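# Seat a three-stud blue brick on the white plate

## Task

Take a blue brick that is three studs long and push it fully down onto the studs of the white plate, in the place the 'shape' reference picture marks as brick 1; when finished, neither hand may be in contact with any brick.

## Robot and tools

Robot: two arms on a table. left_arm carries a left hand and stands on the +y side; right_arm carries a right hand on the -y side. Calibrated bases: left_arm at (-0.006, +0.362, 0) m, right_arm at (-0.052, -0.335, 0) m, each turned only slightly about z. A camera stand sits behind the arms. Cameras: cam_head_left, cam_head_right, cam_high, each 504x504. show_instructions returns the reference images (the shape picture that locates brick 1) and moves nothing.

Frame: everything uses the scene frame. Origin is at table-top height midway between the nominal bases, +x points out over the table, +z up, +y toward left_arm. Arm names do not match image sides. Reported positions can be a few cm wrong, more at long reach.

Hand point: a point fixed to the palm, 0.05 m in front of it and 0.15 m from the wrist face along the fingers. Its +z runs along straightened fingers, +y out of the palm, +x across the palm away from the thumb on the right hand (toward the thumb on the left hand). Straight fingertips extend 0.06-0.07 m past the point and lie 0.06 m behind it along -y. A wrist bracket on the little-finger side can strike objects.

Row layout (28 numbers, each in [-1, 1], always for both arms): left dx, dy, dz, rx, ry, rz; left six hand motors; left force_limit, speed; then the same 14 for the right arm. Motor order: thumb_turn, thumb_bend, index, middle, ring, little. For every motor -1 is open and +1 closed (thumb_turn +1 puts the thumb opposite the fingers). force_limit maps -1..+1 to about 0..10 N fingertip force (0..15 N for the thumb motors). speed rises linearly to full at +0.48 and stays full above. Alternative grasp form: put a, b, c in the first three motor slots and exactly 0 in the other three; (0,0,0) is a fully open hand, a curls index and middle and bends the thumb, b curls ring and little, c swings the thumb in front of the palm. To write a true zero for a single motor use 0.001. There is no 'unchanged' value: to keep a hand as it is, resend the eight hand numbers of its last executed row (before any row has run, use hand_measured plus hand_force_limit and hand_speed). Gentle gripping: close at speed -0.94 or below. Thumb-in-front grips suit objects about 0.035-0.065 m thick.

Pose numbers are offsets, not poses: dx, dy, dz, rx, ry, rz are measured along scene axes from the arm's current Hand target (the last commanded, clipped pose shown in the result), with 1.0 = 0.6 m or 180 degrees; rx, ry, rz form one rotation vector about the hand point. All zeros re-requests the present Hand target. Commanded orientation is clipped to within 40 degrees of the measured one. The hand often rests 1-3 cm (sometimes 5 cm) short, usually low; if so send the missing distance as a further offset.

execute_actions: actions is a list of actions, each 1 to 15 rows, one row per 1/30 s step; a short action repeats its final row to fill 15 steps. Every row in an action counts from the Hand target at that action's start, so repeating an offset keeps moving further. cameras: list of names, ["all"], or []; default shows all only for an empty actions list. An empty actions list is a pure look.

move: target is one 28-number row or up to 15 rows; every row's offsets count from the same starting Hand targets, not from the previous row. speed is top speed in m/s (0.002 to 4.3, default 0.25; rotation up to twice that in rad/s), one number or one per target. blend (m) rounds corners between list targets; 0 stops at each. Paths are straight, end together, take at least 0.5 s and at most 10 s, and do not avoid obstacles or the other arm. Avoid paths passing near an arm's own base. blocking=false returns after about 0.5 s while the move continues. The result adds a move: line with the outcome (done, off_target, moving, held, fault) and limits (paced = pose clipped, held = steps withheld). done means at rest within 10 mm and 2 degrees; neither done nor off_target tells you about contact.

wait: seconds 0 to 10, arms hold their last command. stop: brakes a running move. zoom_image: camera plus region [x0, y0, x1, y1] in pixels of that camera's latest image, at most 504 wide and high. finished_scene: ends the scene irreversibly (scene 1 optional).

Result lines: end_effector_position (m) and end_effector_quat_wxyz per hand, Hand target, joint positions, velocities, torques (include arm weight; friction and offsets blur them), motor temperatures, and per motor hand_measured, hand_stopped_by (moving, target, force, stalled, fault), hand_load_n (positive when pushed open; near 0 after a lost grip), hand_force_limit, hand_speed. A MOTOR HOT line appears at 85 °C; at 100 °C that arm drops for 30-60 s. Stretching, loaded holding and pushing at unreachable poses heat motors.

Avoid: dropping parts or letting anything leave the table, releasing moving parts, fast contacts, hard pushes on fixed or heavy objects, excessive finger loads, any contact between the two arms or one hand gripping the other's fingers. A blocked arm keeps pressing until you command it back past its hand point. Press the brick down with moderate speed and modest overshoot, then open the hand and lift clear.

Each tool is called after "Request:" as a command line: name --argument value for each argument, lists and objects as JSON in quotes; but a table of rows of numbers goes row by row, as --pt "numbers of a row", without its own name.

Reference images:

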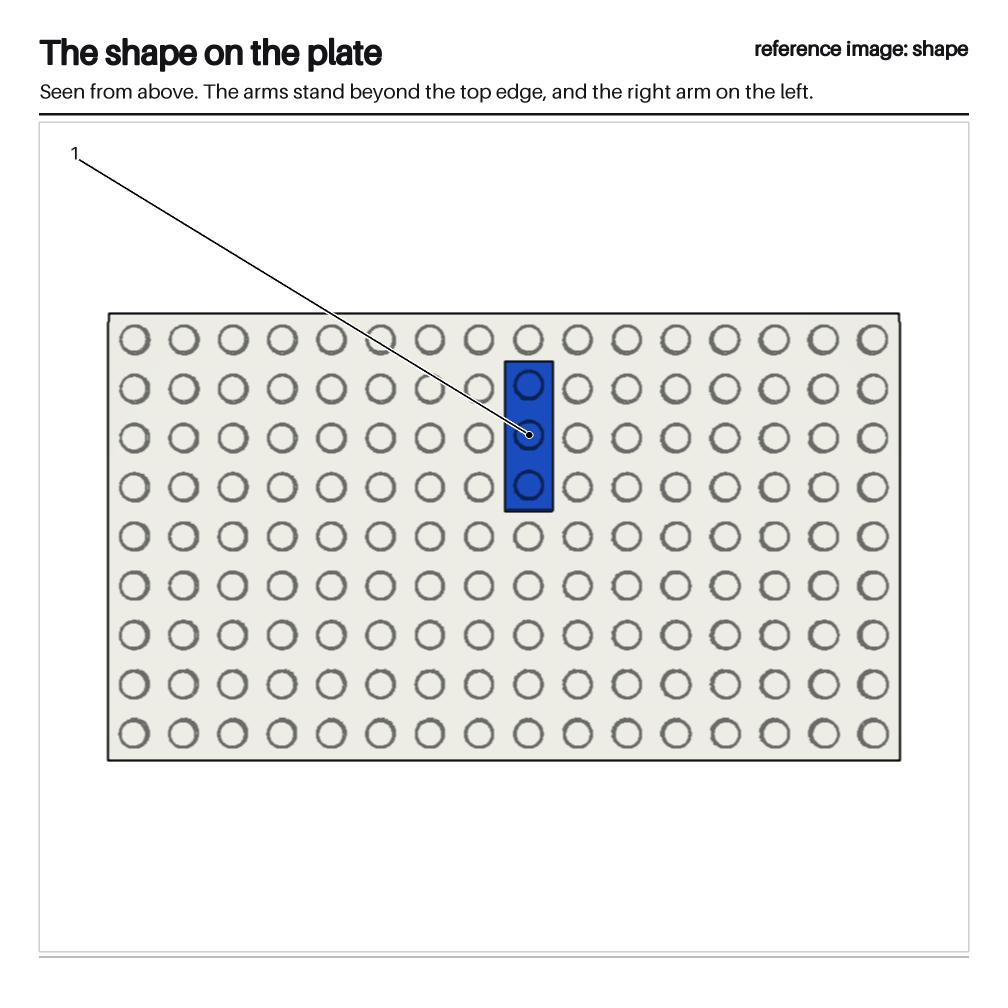

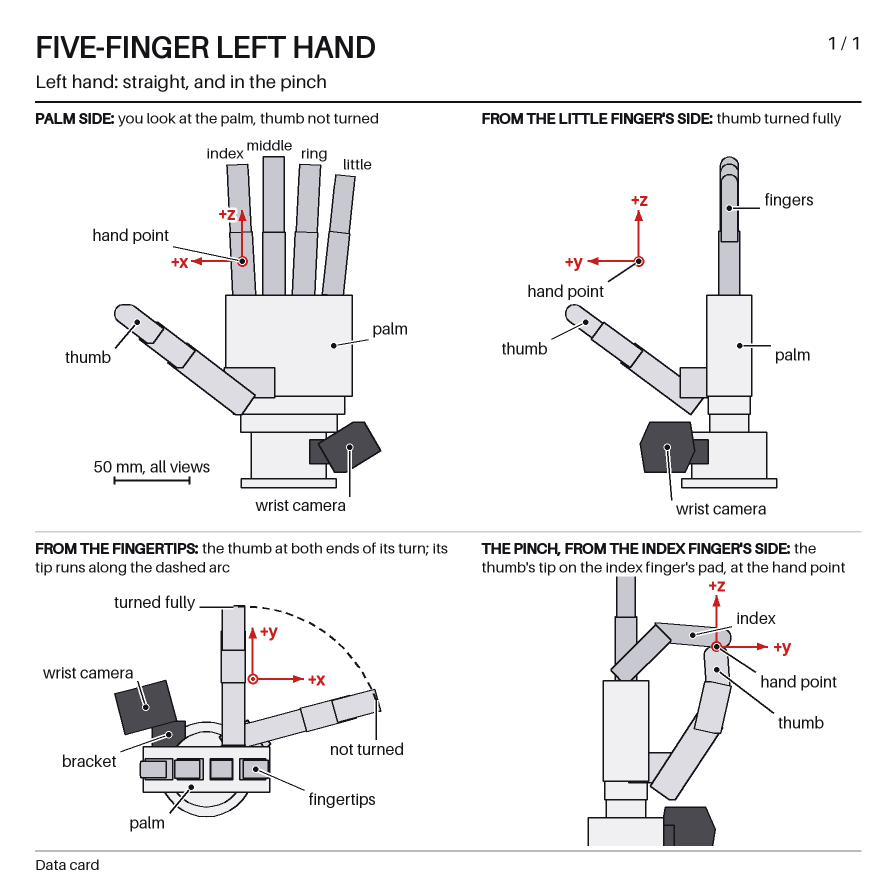

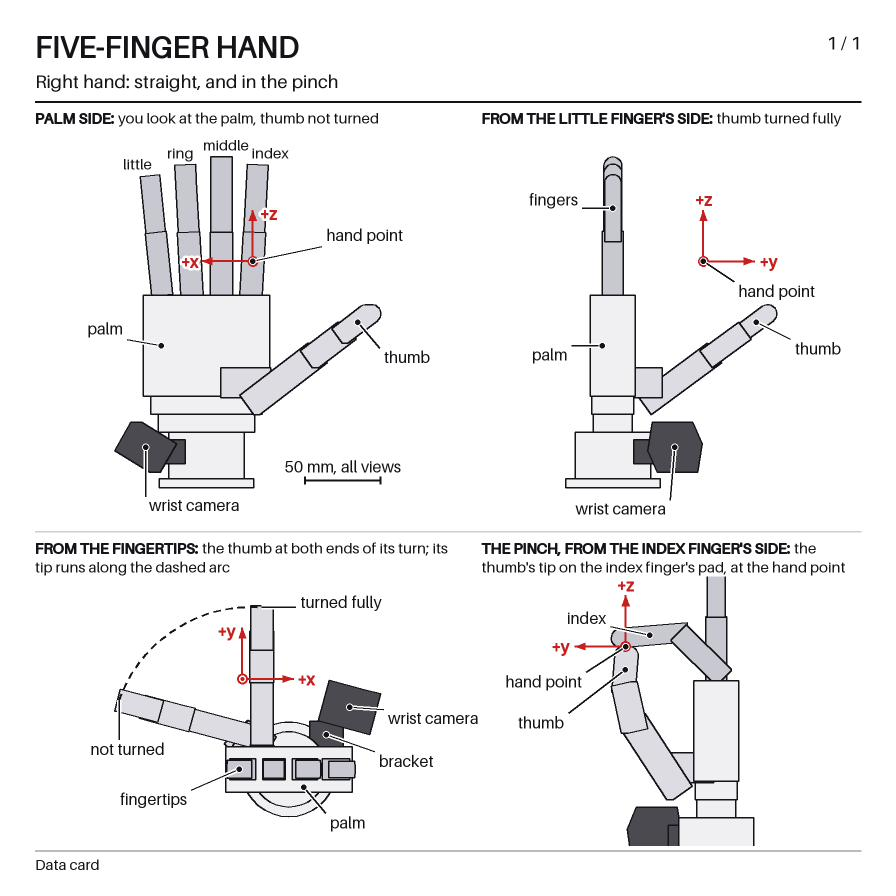

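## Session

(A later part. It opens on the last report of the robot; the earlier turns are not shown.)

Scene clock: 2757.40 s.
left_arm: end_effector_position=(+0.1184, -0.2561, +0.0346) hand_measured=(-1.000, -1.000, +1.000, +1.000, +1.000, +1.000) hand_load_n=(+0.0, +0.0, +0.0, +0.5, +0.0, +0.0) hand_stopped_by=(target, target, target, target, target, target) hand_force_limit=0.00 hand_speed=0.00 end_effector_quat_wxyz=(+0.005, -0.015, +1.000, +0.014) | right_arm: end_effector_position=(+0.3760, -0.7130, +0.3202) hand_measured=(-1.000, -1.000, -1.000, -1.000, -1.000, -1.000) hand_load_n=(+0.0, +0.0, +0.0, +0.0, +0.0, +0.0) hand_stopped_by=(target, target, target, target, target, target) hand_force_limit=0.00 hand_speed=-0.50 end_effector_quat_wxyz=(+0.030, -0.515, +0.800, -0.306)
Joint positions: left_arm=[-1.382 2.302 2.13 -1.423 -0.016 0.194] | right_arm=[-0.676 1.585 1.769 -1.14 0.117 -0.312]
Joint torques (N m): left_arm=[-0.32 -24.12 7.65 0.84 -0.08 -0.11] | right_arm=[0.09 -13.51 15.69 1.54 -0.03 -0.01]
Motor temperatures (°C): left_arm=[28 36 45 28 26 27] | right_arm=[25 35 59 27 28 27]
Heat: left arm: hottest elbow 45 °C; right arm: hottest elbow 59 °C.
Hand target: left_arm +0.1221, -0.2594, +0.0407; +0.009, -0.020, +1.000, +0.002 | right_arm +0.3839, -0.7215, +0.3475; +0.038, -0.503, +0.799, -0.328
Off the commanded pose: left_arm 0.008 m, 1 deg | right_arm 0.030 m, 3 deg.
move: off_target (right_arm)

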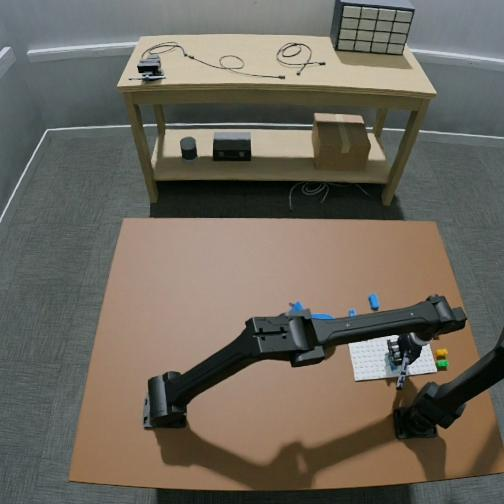

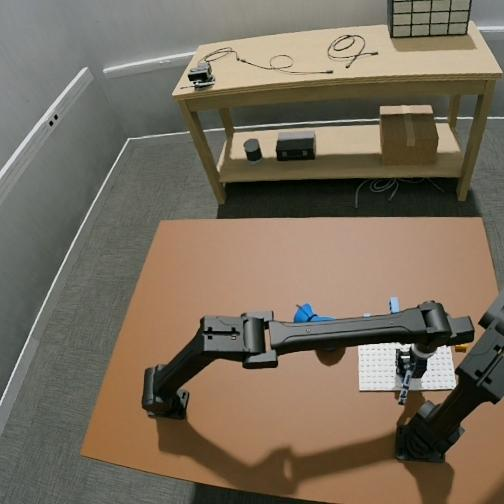

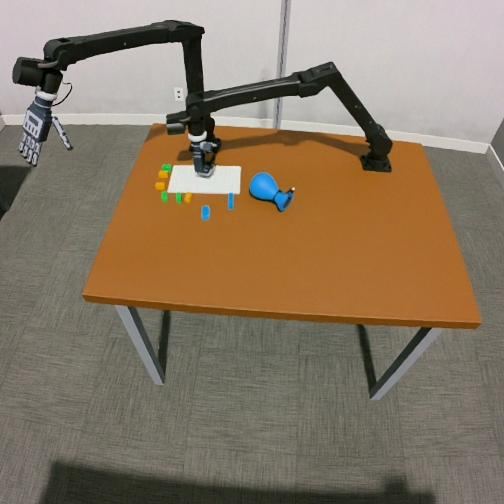

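Request:
move --pt "0.0 -0.015 0.07 0 0 0 -1 -1 1 1 1 1 0.0 0.0 0 0 0 0 0 0 0 0 0 0 0 0 0 -0.5" --pt "0.003 -0.009 0.014 0 0 0 -1 -1 1 1 1 1 0.0 0.0 0 0 0 0 0 0 0 0 0 0 0 0 0 -0.5" --speed '[0.05,0.04]' --cameras '["all"]'

Request:
zoom_image --camera "cam_head_right" --region '[380, 345, 425, 390]'

Request:
zoom_image --camera "cam_high" --region '[185, 145, 230, 190]'

Request:
zoom_image --camera "cam_head_left" --region '[370, 335, 415, 380]'

Scene clock: 2777.27 s.
left_arm: end_effector_position=(+0.1199, -0.2627, +0.0523) hand_measured=(-1.000, -1.000, +1.000, +1.000, +1.000, +1.000) hand_load_n=(+0.0, +0.0, +0.0, +0.0, +0.0, +0.0) hand_stopped_by=(target, target, target, target, target, target) hand_force_limit=0.00 hand_speed=0.00 end_effector_quat_wxyz=(+0.007, -0.015, +1.000, +0.006) | right_arm: end_effector_position=(+0.3760, -0.7130, +0.3202) hand_measured=(-1.000, -1.000, -1.000, -1.000, -1.000, -1.000) hand_load_n=(-0.5, +0.0, +0.0, +0.0, +0.0, +0.0) hand_stopped_by=(target, target, target, target, target, target) hand_force_limit=0.00 hand_speed=-0.50 end_effector_quat_wxyz=(+0.030, -0.515, +0.800, -0.306)
Joint positions: left_arm=[-1.382 2.302 2.179 -1.457 -0.016 0.194] | right_arm=[-0.676 1.585 1.769 -1.14 0.117 -0.312]
Joint torques (N m): left_arm=[-0.26 -23 7.79 0.94 -0.08 -0.1] | right_arm=[0.03 -13.27 15.69 1.57 0 -0.03]
Motor temperatures (°C): left_arm=[28 37 44 28 26 27] | right_arm=[25 35 59 27 28 27]
Heat: left arm: hottest elbow 44 °C; right arm: hottest elbow 59 °C.
Hand target: left_arm +0.1239, -0.2648, +0.0491; +0.009, -0.020, +1.000, +0.002 | right_arm +0.3839, -0.7215, +0.3475; +0.038, -0.503, +0.799, -0.328
Off the commanded pose: left_arm 0.006 m, 1 deg | right_arm 0.030 m, 3 deg.
move: off_target (right_arm)

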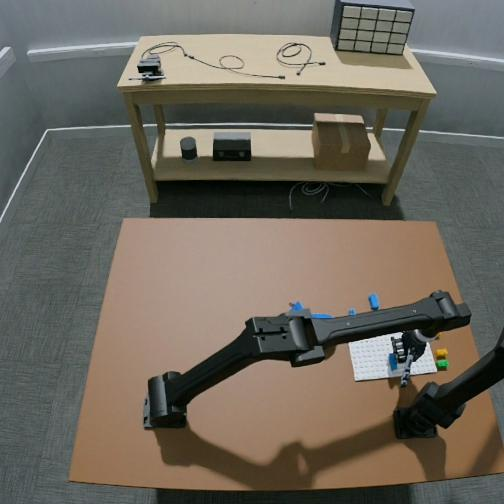

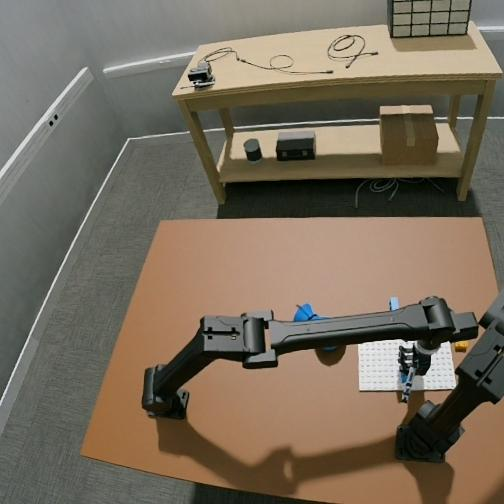

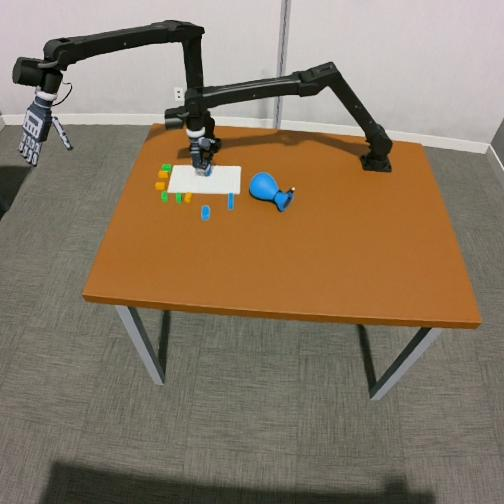

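Scaled by 11.200.

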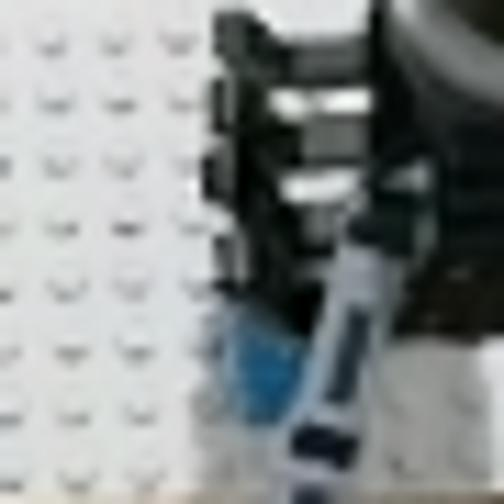

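Scaled by 11.200.

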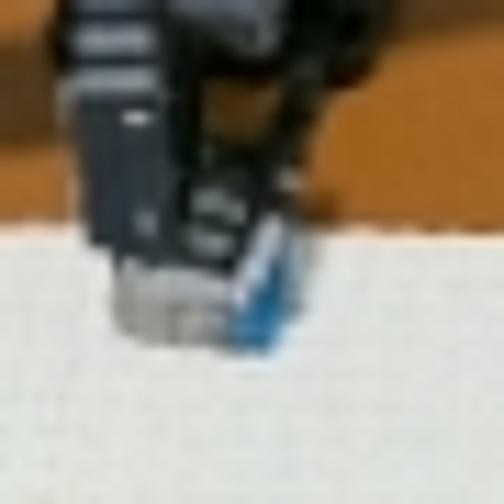

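Scaled by 11.200.

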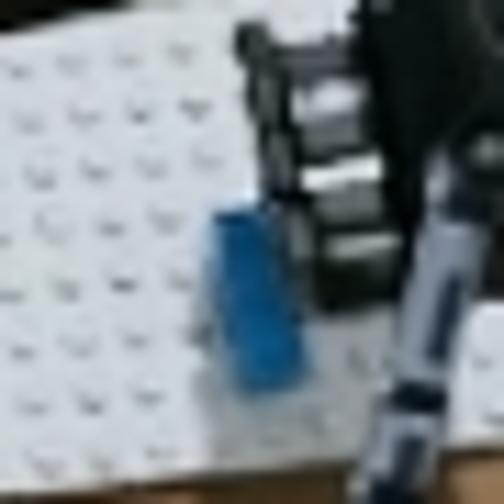

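Request:
move --target '[0.003,0.003,-0.04,0,0,0, -1,-1,1,1,1,1, 0.0,0.0, 0,0,0,0,0,0, 0,0,0,0,0,0, 0,-0.5]' --speed 0.03 --cameras '["all"]'

Request:
zoom_image --camera "cam_head_right" --region '[380, 345, 425, 390]'

Request:
zoom_image --camera "cam_high" --region '[185, 145, 230, 190]'

Request:
zoom_image --camera "cam_head_left" --region '[370, 335, 415, 380]'

Scene clock: 2791.27 s.
left_arm: end_effector_position=(+0.1199, -0.2623, +0.0342) hand_measured=(-1.000, -1.000, +1.000, +1.000, +1.000, +1.000) hand_load_n=(+0.0, -0.5, +0.0, +0.0, +0.0, +0.0) hand_stopped_by=(target, target, target, target, target, target) hand_force_limit=0.00 hand_speed=0.00 end_effector_quat_wxyz=(+0.008, -0.015, +1.000, +0.002) | right_arm: end_effector_position=(+0.3760, -0.7130, +0.3202) hand_measured=(-1.000, -1.000, -1.000, -1.000, -1.000, -1.000) hand_load_n=(+0.0, +0.0, +0.0, +0.0, +0.0, +0.0) hand_stopped_by=(target, target, target, target, target, target) hand_force_limit=0.00 hand_speed=-0.50 end_effector_quat_wxyz=(+0.030, -0.515, +0.800, -0.306)
Joint positions: left_arm=[-1.382 2.302 2.133 -1.402 -0.016 0.194] | right_arm=[-0.676 1.585 1.769 -1.14 0.117 -0.312]
Joint torques (N m): left_arm=[0.03 -22.12 7.61 1.02 -0.08 -0.08] | right_arm=[0.5 -13.33 15.65 1.52 -0.04 -0.01]
Motor temperatures (°C): left_arm=[28 38 43 28 26 27] | right_arm=[25 35 59 27 28 27]
Heat: left arm: hottest elbow 43 °C; right arm: hottest elbow 59 °C.
Hand target: left_arm +0.1257, -0.2630, +0.0252; +0.009, -0.020, +1.000, +0.002 | right_arm +0.3839, -0.7215, +0.3475; +0.038, -0.503, +0.799, -0.328
Off the commanded pose: left_arm 0.011 m, 1 deg | right_arm 0.030 m, 3 deg.
move: off_target (left_arm, right_arm)

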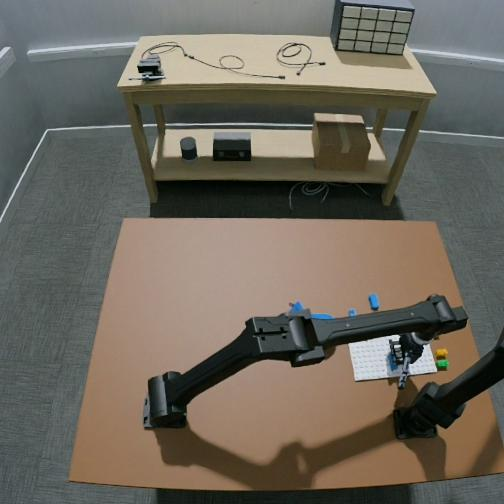

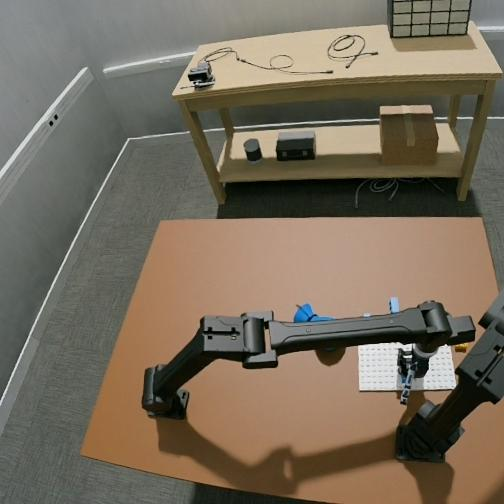

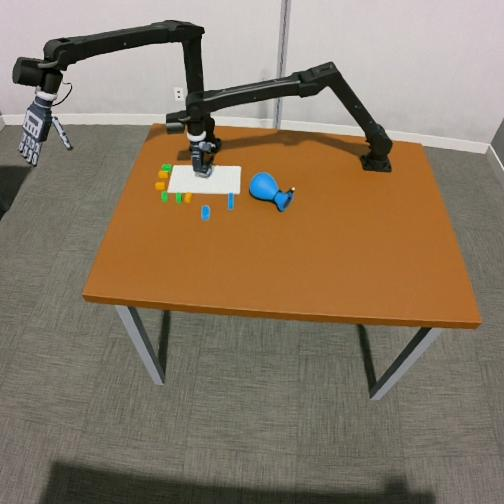

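Scaled by 11.200.

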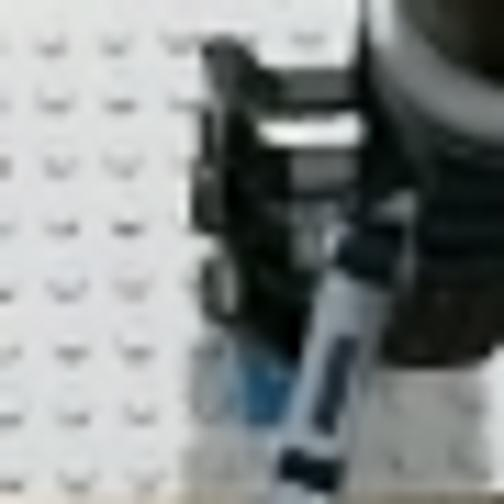

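Scaled by 11.200.

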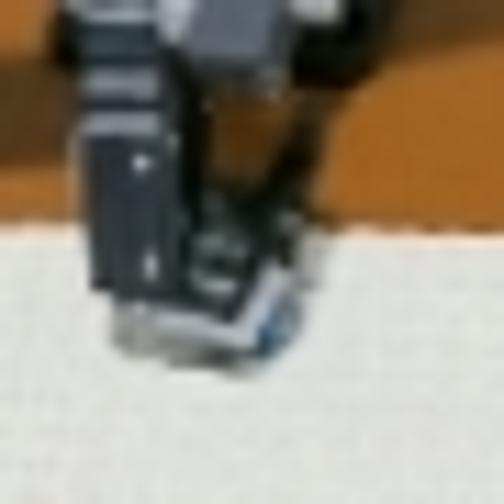

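Scaled by 11.200.

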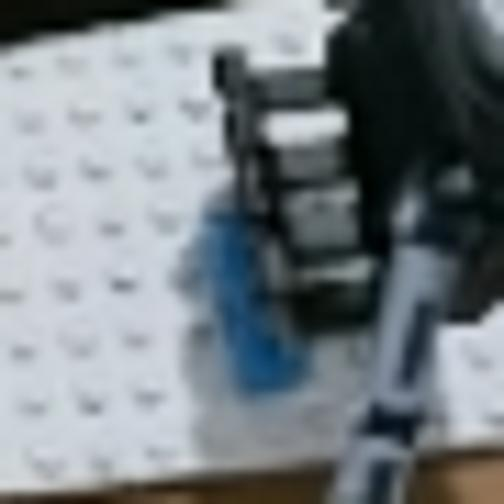

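Request:
move --target '[0.0,0.003,-0.04,0,0,0, -1,-1,1,1,1,1, 0.0,0.0, 0,0,0,0,0,0, 0,0,0,0,0,0, 0,-0.5]' --speed 0.03 --cameras '["all"]'

Request:
zoom_image --camera "cam_head_left" --region '[370, 335, 415, 380]'

Request:
zoom_image --camera "cam_head_right" --region '[380, 345, 425, 390]'

Scene clock: 2811.30 s.
left_arm: end_effector_position=(+0.1204, -0.2660, +0.0296) hand_measured=(-1.000, -1.000, +1.000, +1.000, +1.000, +1.000) hand_load_n=(+0.0, +0.0, -2.5, -0.5, +0.0, +0.0) hand_stopped_by=(target, target, target, target, target, target) hand_force_limit=0.00 hand_speed=0.00 end_effector_quat_wxyz=(+0.010, -0.015, +1.000, -0.011) | right_arm: end_effector_position=(+0.3760, -0.7130, +0.3202) hand_measured=(-1.000, -1.000, -1.000, -1.000, -1.000, -1.000) hand_load_n=(+0.5, +0.0, +0.0, +0.0, +0.0, +0.0) hand_stopped_by=(target, target, target, target, target, target) hand_force_limit=0.00 hand_speed=-0.50 end_effector_quat_wxyz=(+0.030, -0.515, +0.800, -0.306)
Joint positions: left_arm=[-1.382 2.292 2.106 -1.36 -0.015 0.194] | right_arm=[-0.676 1.585 1.769 -1.14 0.117 -0.312]
Joint torques (N m): left_arm=[0.03 -20.42 6.23 1.66 -0.12 -0.08] | right_arm=[0.03 -13.57 15.64 1.54 -0.01 0.01]
Motor temperatures (°C): left_arm=[28 38 42 28 26 27] | right_arm=[25 35 59 27 28 27]
Heat: left arm: hottest elbow 42 °C; right arm: hottest elbow 59 °C.
Hand target: left_arm +0.1257, -0.2612, +0.0010; +0.009, -0.020, +1.000, +0.002 | right_arm +0.3839, -0.7215, +0.3475; +0.038, -0.503, +0.799, -0.328
Off the commanded pose: left_arm 0.029 m, 2 deg | right_arm 0.030 m, 3 deg.
move: off_target (left_arm, right_arm)

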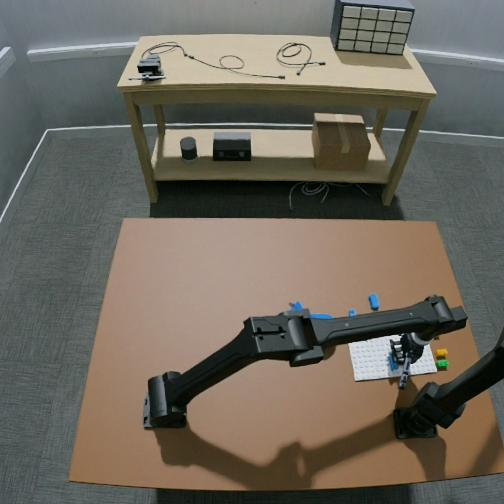

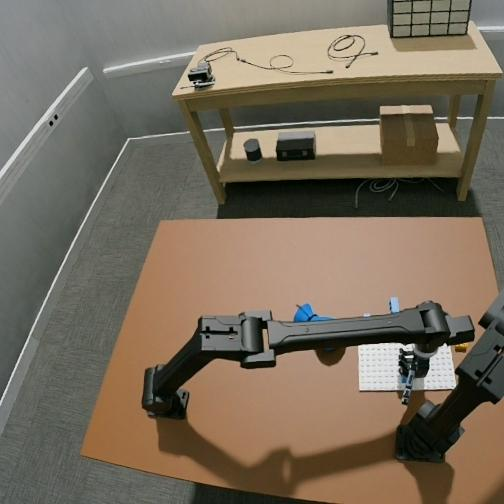

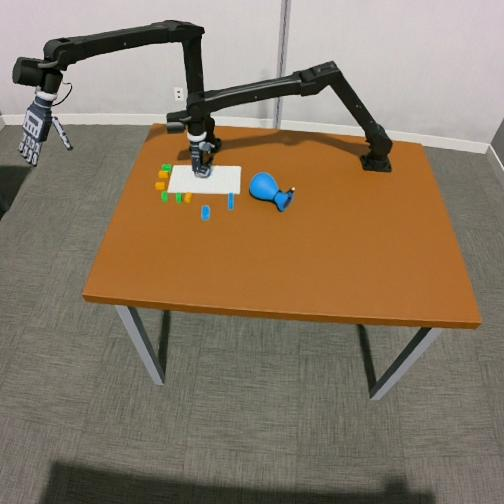

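Scaled by 11.200.

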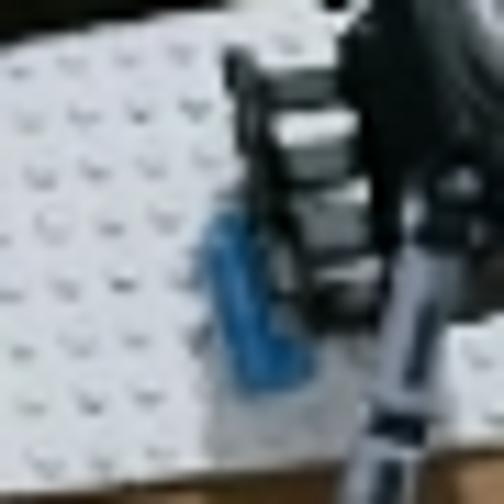

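Scaled by 11.200.

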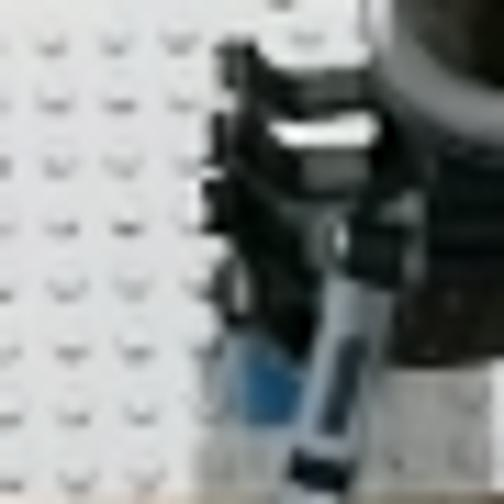

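Request:
zoom_image --camera "cam_head_left" --region '[382, 348, 404, 374]'

Request:
zoom_image --camera "cam_high" --region '[195, 155, 225, 185]'

Scaled by 19.385.

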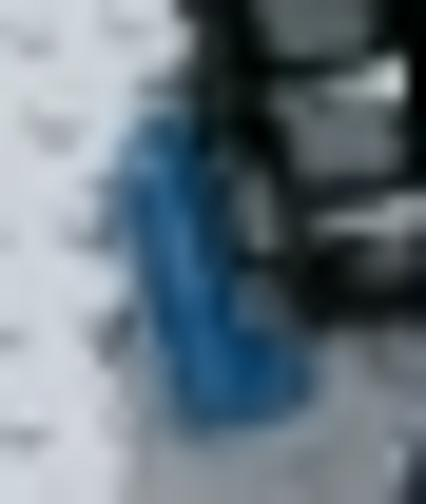

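Scaled by 16.800.

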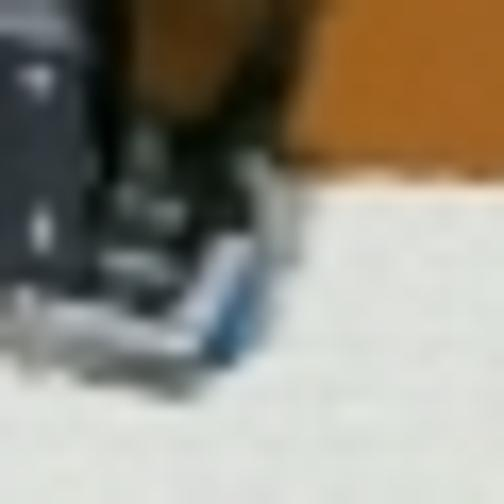

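Request:
move --target '[0.0,0.0,0.16,0,0,0, -1,-1,1,1,1,1, 0.0,0.0, 0,0,0,0,0,0, 0,0,0,0,0,0, 0,-0.5]' --speed 0.06 --cameras '["all"]'

Request:
zoom_image --camera "cam_head_left" --region '[378, 346, 408, 381]'

Request:
zoom_image --camera "cam_head_right" --region '[390, 355, 420, 390]'

Request:
zoom_image --camera "cam_high" --region '[185, 145, 230, 190]'

Scene clock: 2825.97 s.
left_arm: end_effector_position=(+0.1163, -0.2467, +0.0674) hand_measured=(-1.000, -1.000, +1.000, +1.000, +1.000, +1.000) hand_load_n=(+0.0, +0.0, +0.0, +0.0, +0.0, +0.0) hand_stopped_by=(target, target, target, target, target, target) hand_force_limit=0.00 hand_speed=0.00 end_effector_quat_wxyz=(+0.001, -0.015, +0.999, +0.033) | right_arm: end_effector_position=(+0.3760, -0.7130, +0.3202) hand_measured=(-1.000, -1.000, -1.000, -1.000, -1.000, -1.000) hand_load_n=(+0.0, +0.0, +0.0, +0.0, +0.0, +0.0) hand_stopped_by=(target, target, target, target, target, target) hand_force_limit=0.00 hand_speed=-0.50 end_effector_quat_wxyz=(+0.030, -0.515, +0.800, -0.306)
Joint positions: left_arm=[-1.382 2.291 2.188 -1.532 -0.016 0.194] | right_arm=[-0.676 1.585 1.769 -1.14 0.117 -0.312]
Joint torques (N m): left_arm=[0.09 -24.59 11.97 -0.32 -0.08 -0.07] | right_arm=[0.44 -13.74 15.69 1.48 -0.03 0]
Motor temperatures (°C): left_arm=[28 40 42 28 26 27] | right_arm=[25 35 59 27 28 27]
Heat: left arm: hottest elbow 42 °C; right arm: hottest elbow 59 °C.
Hand target: left_arm +0.1257, -0.2611, +0.0971; +0.009, -0.020, +1.000, +0.002 | right_arm +0.3839, -0.7215, +0.3475; +0.038, -0.503, +0.799, -0.328
Off the commanded pose: left_arm 0.034 m, 4 deg | right_arm 0.030 m, 3 deg.
move: off_target (left_arm, right_arm)

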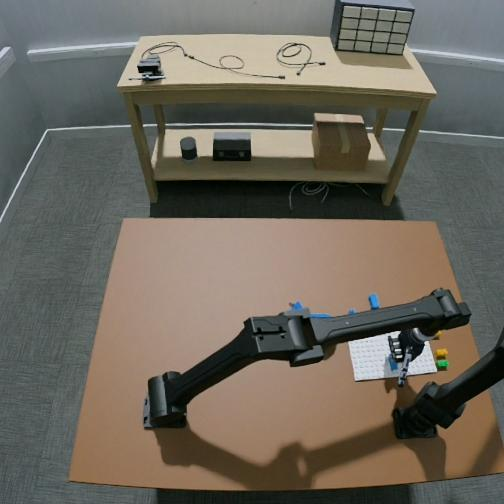

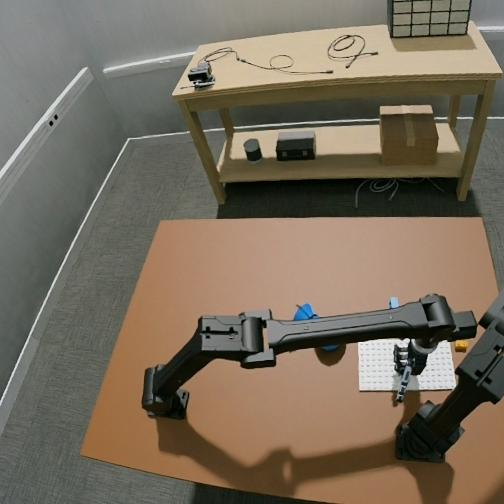

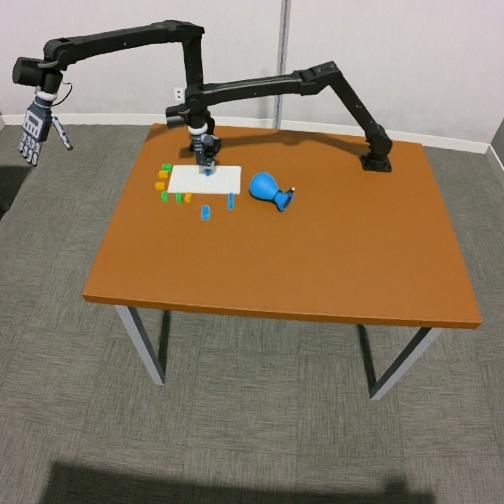

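Scaled by 14.400.

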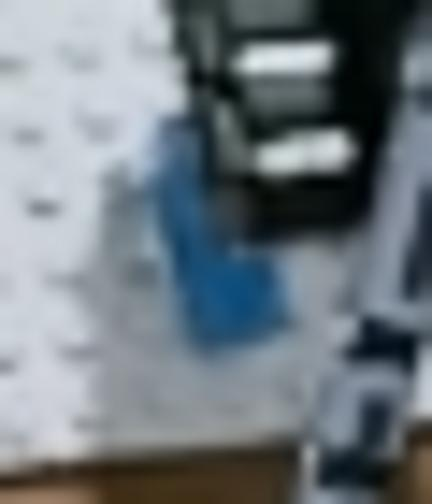

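Scaled by 14.400.

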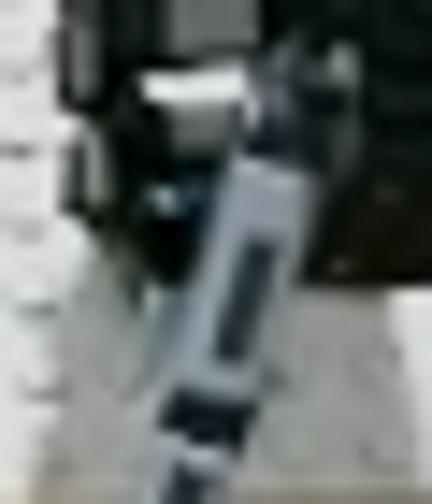

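Scaled by 11.200.

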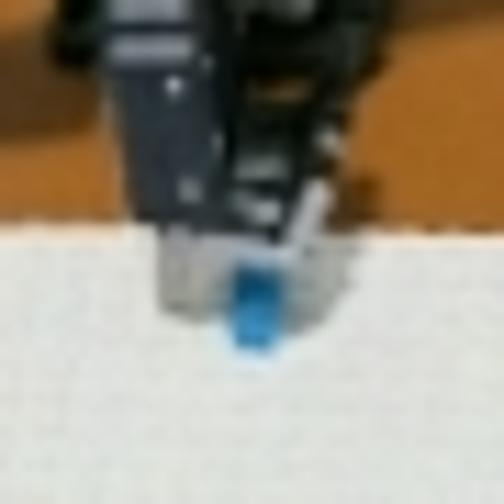

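Request:
move --pt "0.02 -0.01 0.17 0 0 0 -1 -1 1 1 1 1 0.0 0.0 0 0 0 0 0 0 0 0 0 0 0 0 0 -0.5" --pt "0.02 -0.03 0.17 -0.279 -0.052 0 1 -0.66 0.07 0.02 1 1 0.0 -0.3 0 0 0 0 0 0 0 0 0 0 0 0 0 -0.5" --pt "-0.0295 -0.068 -0.03 -0.279 -0.052 0 1 -0.66 0.07 0.02 1 1 0.0 -0.3 0 0 0 0 0 0 0 0 0 0 0 0 0 -0.5" --speed '[0.12,0.25,0.08]' --cameras '["all"]'

Request:
zoom_image --camera "cam_head_right" --region '[384, 350, 424, 390]'

Request:
zoom_image --camera "cam_head_left" --region '[374, 342, 414, 382]'

Request:
zoom_image --camera "cam_high" --region '[190, 150, 230, 190]'

Scene clock: 2906.87 s.
left_arm: end_effector_position=(+0.1147, -0.2957, +0.0819) hand_measured=(+1.000, -0.660, +0.070, +0.020, +1.000, +1.000) hand_load_n=(+0.0, -0.5, +0.0, +0.0, +0.0, +0.0) hand_stopped_by=(target, target, target, target, target, target) hand_force_limit=0.00 hand_speed=-0.30 end_effector_quat_wxyz=(+0.082, -0.021, +0.905, -0.417) | right_arm: end_effector_position=(+0.3760, -0.7130, +0.3202) hand_measured=(-1.000, -1.000, -1.000, -1.000, -1.000, -1.000) hand_load_n=(+0.0, +0.0, +0.0, +0.0, +0.0, +0.0) hand_stopped_by=(target, target, target, target, target, target) hand_force_limit=0.00 hand_speed=-0.50 end_effector_quat_wxyz=(+0.030, -0.515, +0.800, -0.306)
Joint positions: left_arm=[-1.394 1.782 1.282 -0.192 -0.003 0.167] | right_arm=[-0.676 1.585 1.769 -1.14 0.117 -0.312]
Joint torques (N m): left_arm=[-1.73 -15.79 8.34 2.78 -0.07 -0.16] | right_arm=[0.21 -13.74 15.64 1.48 -0.03 -0.01]
Motor temperatures (°C): left_arm=[28 43 50 28 26 27] | right_arm=[25 34 59 27 28 27]
Heat: left arm: hottest elbow 50 °C; right arm: hottest elbow 59 °C.
Hand target: left_arm +0.1080, -0.3019, +0.0789; +0.079, -0.022, +0.902, -0.423 | right_arm +0.3839, -0.7215, +0.3475; +0.038, -0.503, +0.799, -0.328
Off the commanded pose: left_arm 0.010 m, 1 deg | right_arm 0.030 m, 3 deg.
move: off_target (right_arm); target 2's new numbers were sent with left_arm's hand 0.018 m and 2 deg from that target

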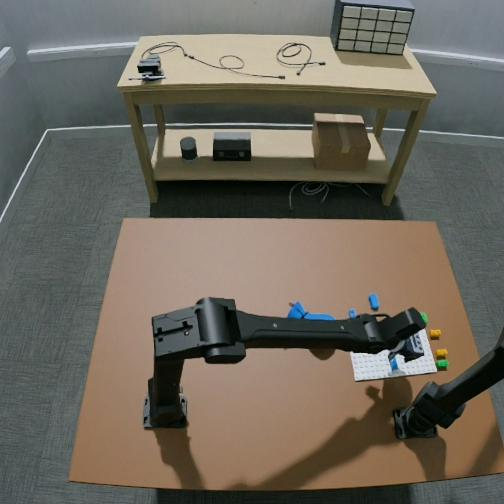

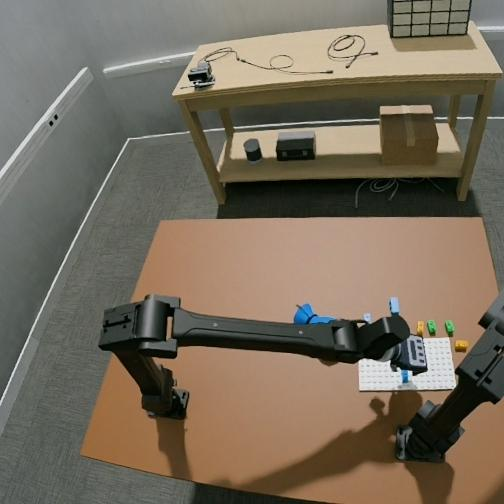

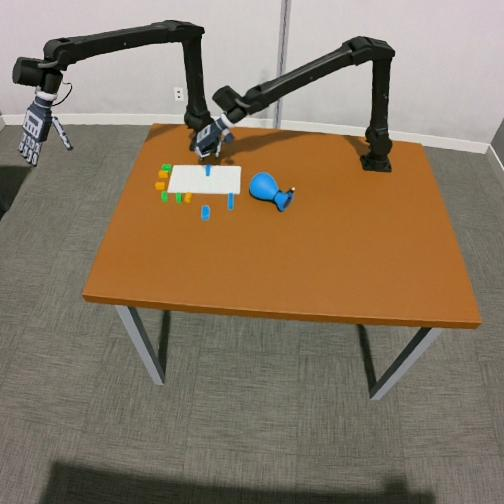

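Scaled by 12.600.

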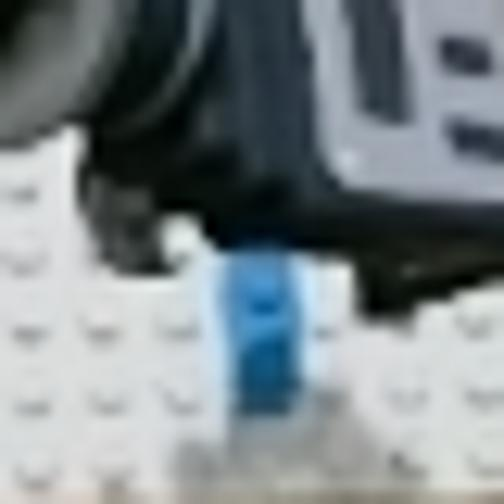

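Scaled by 12.600.

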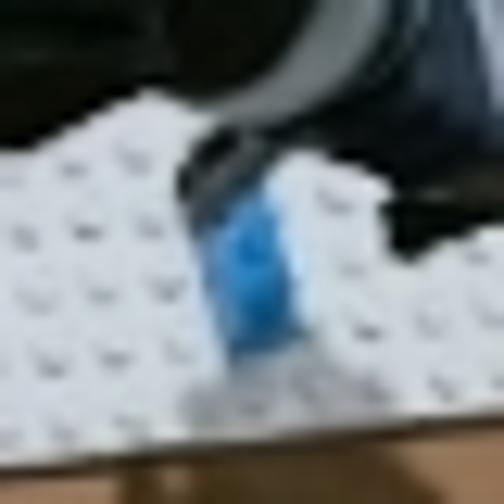

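Scaled by 12.600.

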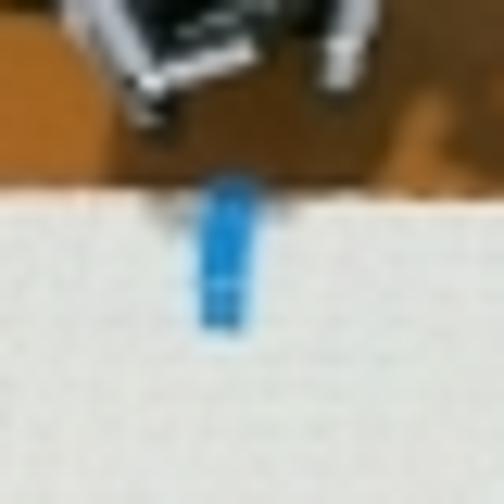

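Request:
move --pt "0.02 -0.01 0.1 0 0 0 1 -0.66 0.07 0.02 1 1 0.0 -0.3 0 0 0 0 0 0 0 0 0 0 0 0 0 -0.5" --pt "0.25 0.3 0.3 0 0 0 1 -0.66 0.07 0.02 1 1 0.0 -0.3 0 0 0 0 0 0 0 0 0 0 0 0 0 -0.5" --speed '[0.15,0.3]' --blend '[0.04,0]' --cameras '["all"]'

Request:
zoom_image --camera "cam_head_right" --region '[390, 355, 420, 390]'

Request:
zoom_image --camera "cam_head_left" --region '[378, 346, 408, 381]'

Request:
zoom_image --camera "cam_high" --region '[193, 155, 223, 190]'

Scene clock: 2946.87 s.
left_arm: end_effector_position=(+0.2551, -0.1231, +0.2490) hand_measured=(+1.000, -0.660, +0.070, +0.020, +1.000, +1.000) hand_load_n=(+0.0, +0.0, +0.0, +0.0, +0.0, +0.0) hand_stopped_by=(target, target, target, target, target, target) hand_force_limit=0.00 hand_speed=-0.30 end_effector_quat_wxyz=(+0.074, -0.027, +0.904, -0.420) | right_arm: end_effector_position=(+0.3760, -0.7130, +0.3202) hand_measured=(-1.000, -1.000, -1.000, -1.000, -1.000, -1.000) hand_load_n=(-0.5, +0.0, +0.0, +0.0, +0.0, +0.0) hand_stopped_by=(target, target, target, target, target, target) hand_force_limit=0.00 hand_speed=-0.50 end_effector_quat_wxyz=(+0.030, -0.515, +0.800, -0.306)
Joint positions: left_arm=[-0.996 1.391 1.277 -0.618 0.31 0.412] | right_arm=[-0.676 1.585 1.769 -1.14 0.117 -0.312]
Joint torques (N m): left_arm=[-0.38 -12.28 10.19 1.21 0.26 0.06] | right_arm=[0.32 -13.68 15.84 1.47 -0.03 -0.03]
Motor temperatures (°C): left_arm=[28 40 45 28 26 27] | right_arm=[25 34 59 27 28 27]
Heat: left arm: hottest elbow 45 °C; right arm: hottest elbow 59 °C.
Hand target: left_arm +0.2579, -0.1220, +0.2590; +0.079, -0.021, +0.902, -0.423 | right_arm +0.3839, -0.7215, +0.3475; +0.038, -0.503, +0.799, -0.328
Off the commanded pose: left_arm 0.010 m, 1 deg | right_arm 0.030 m, 3 deg.
move: off_target (right_arm); blend cut to 0.0307 m at target 1

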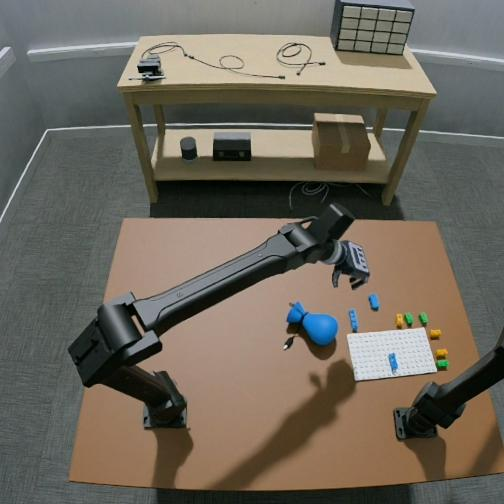

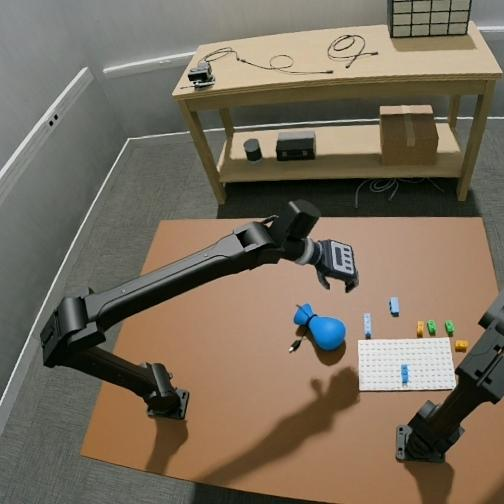

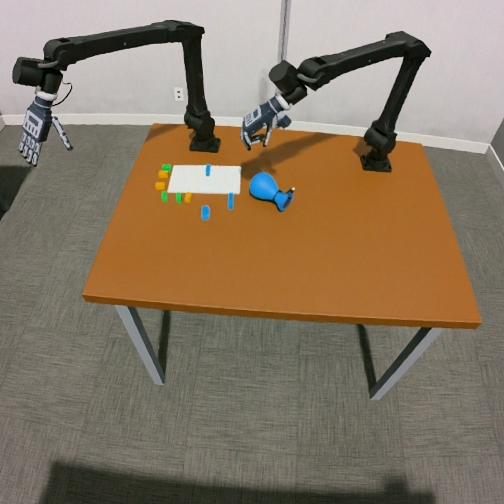

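Scaled by 14.400.

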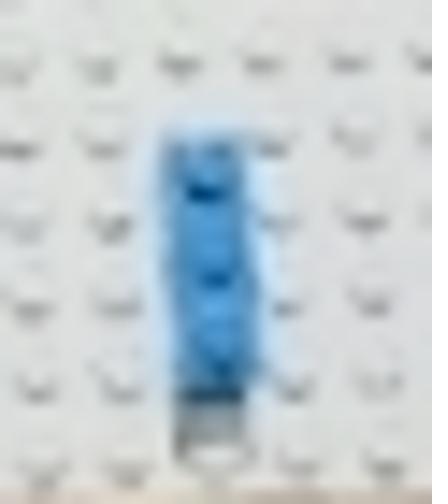

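Scaled by 14.400.

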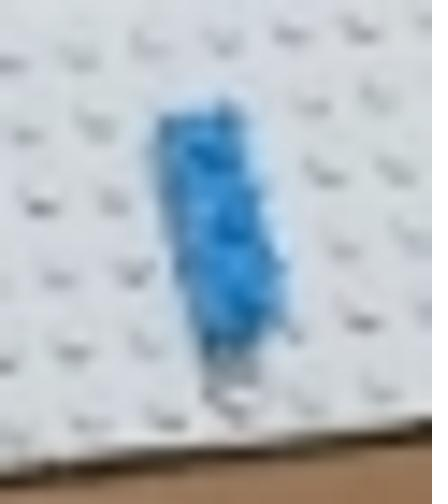

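Scaled by 14.400.

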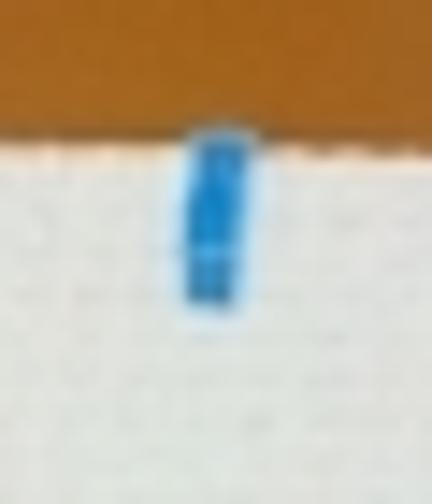

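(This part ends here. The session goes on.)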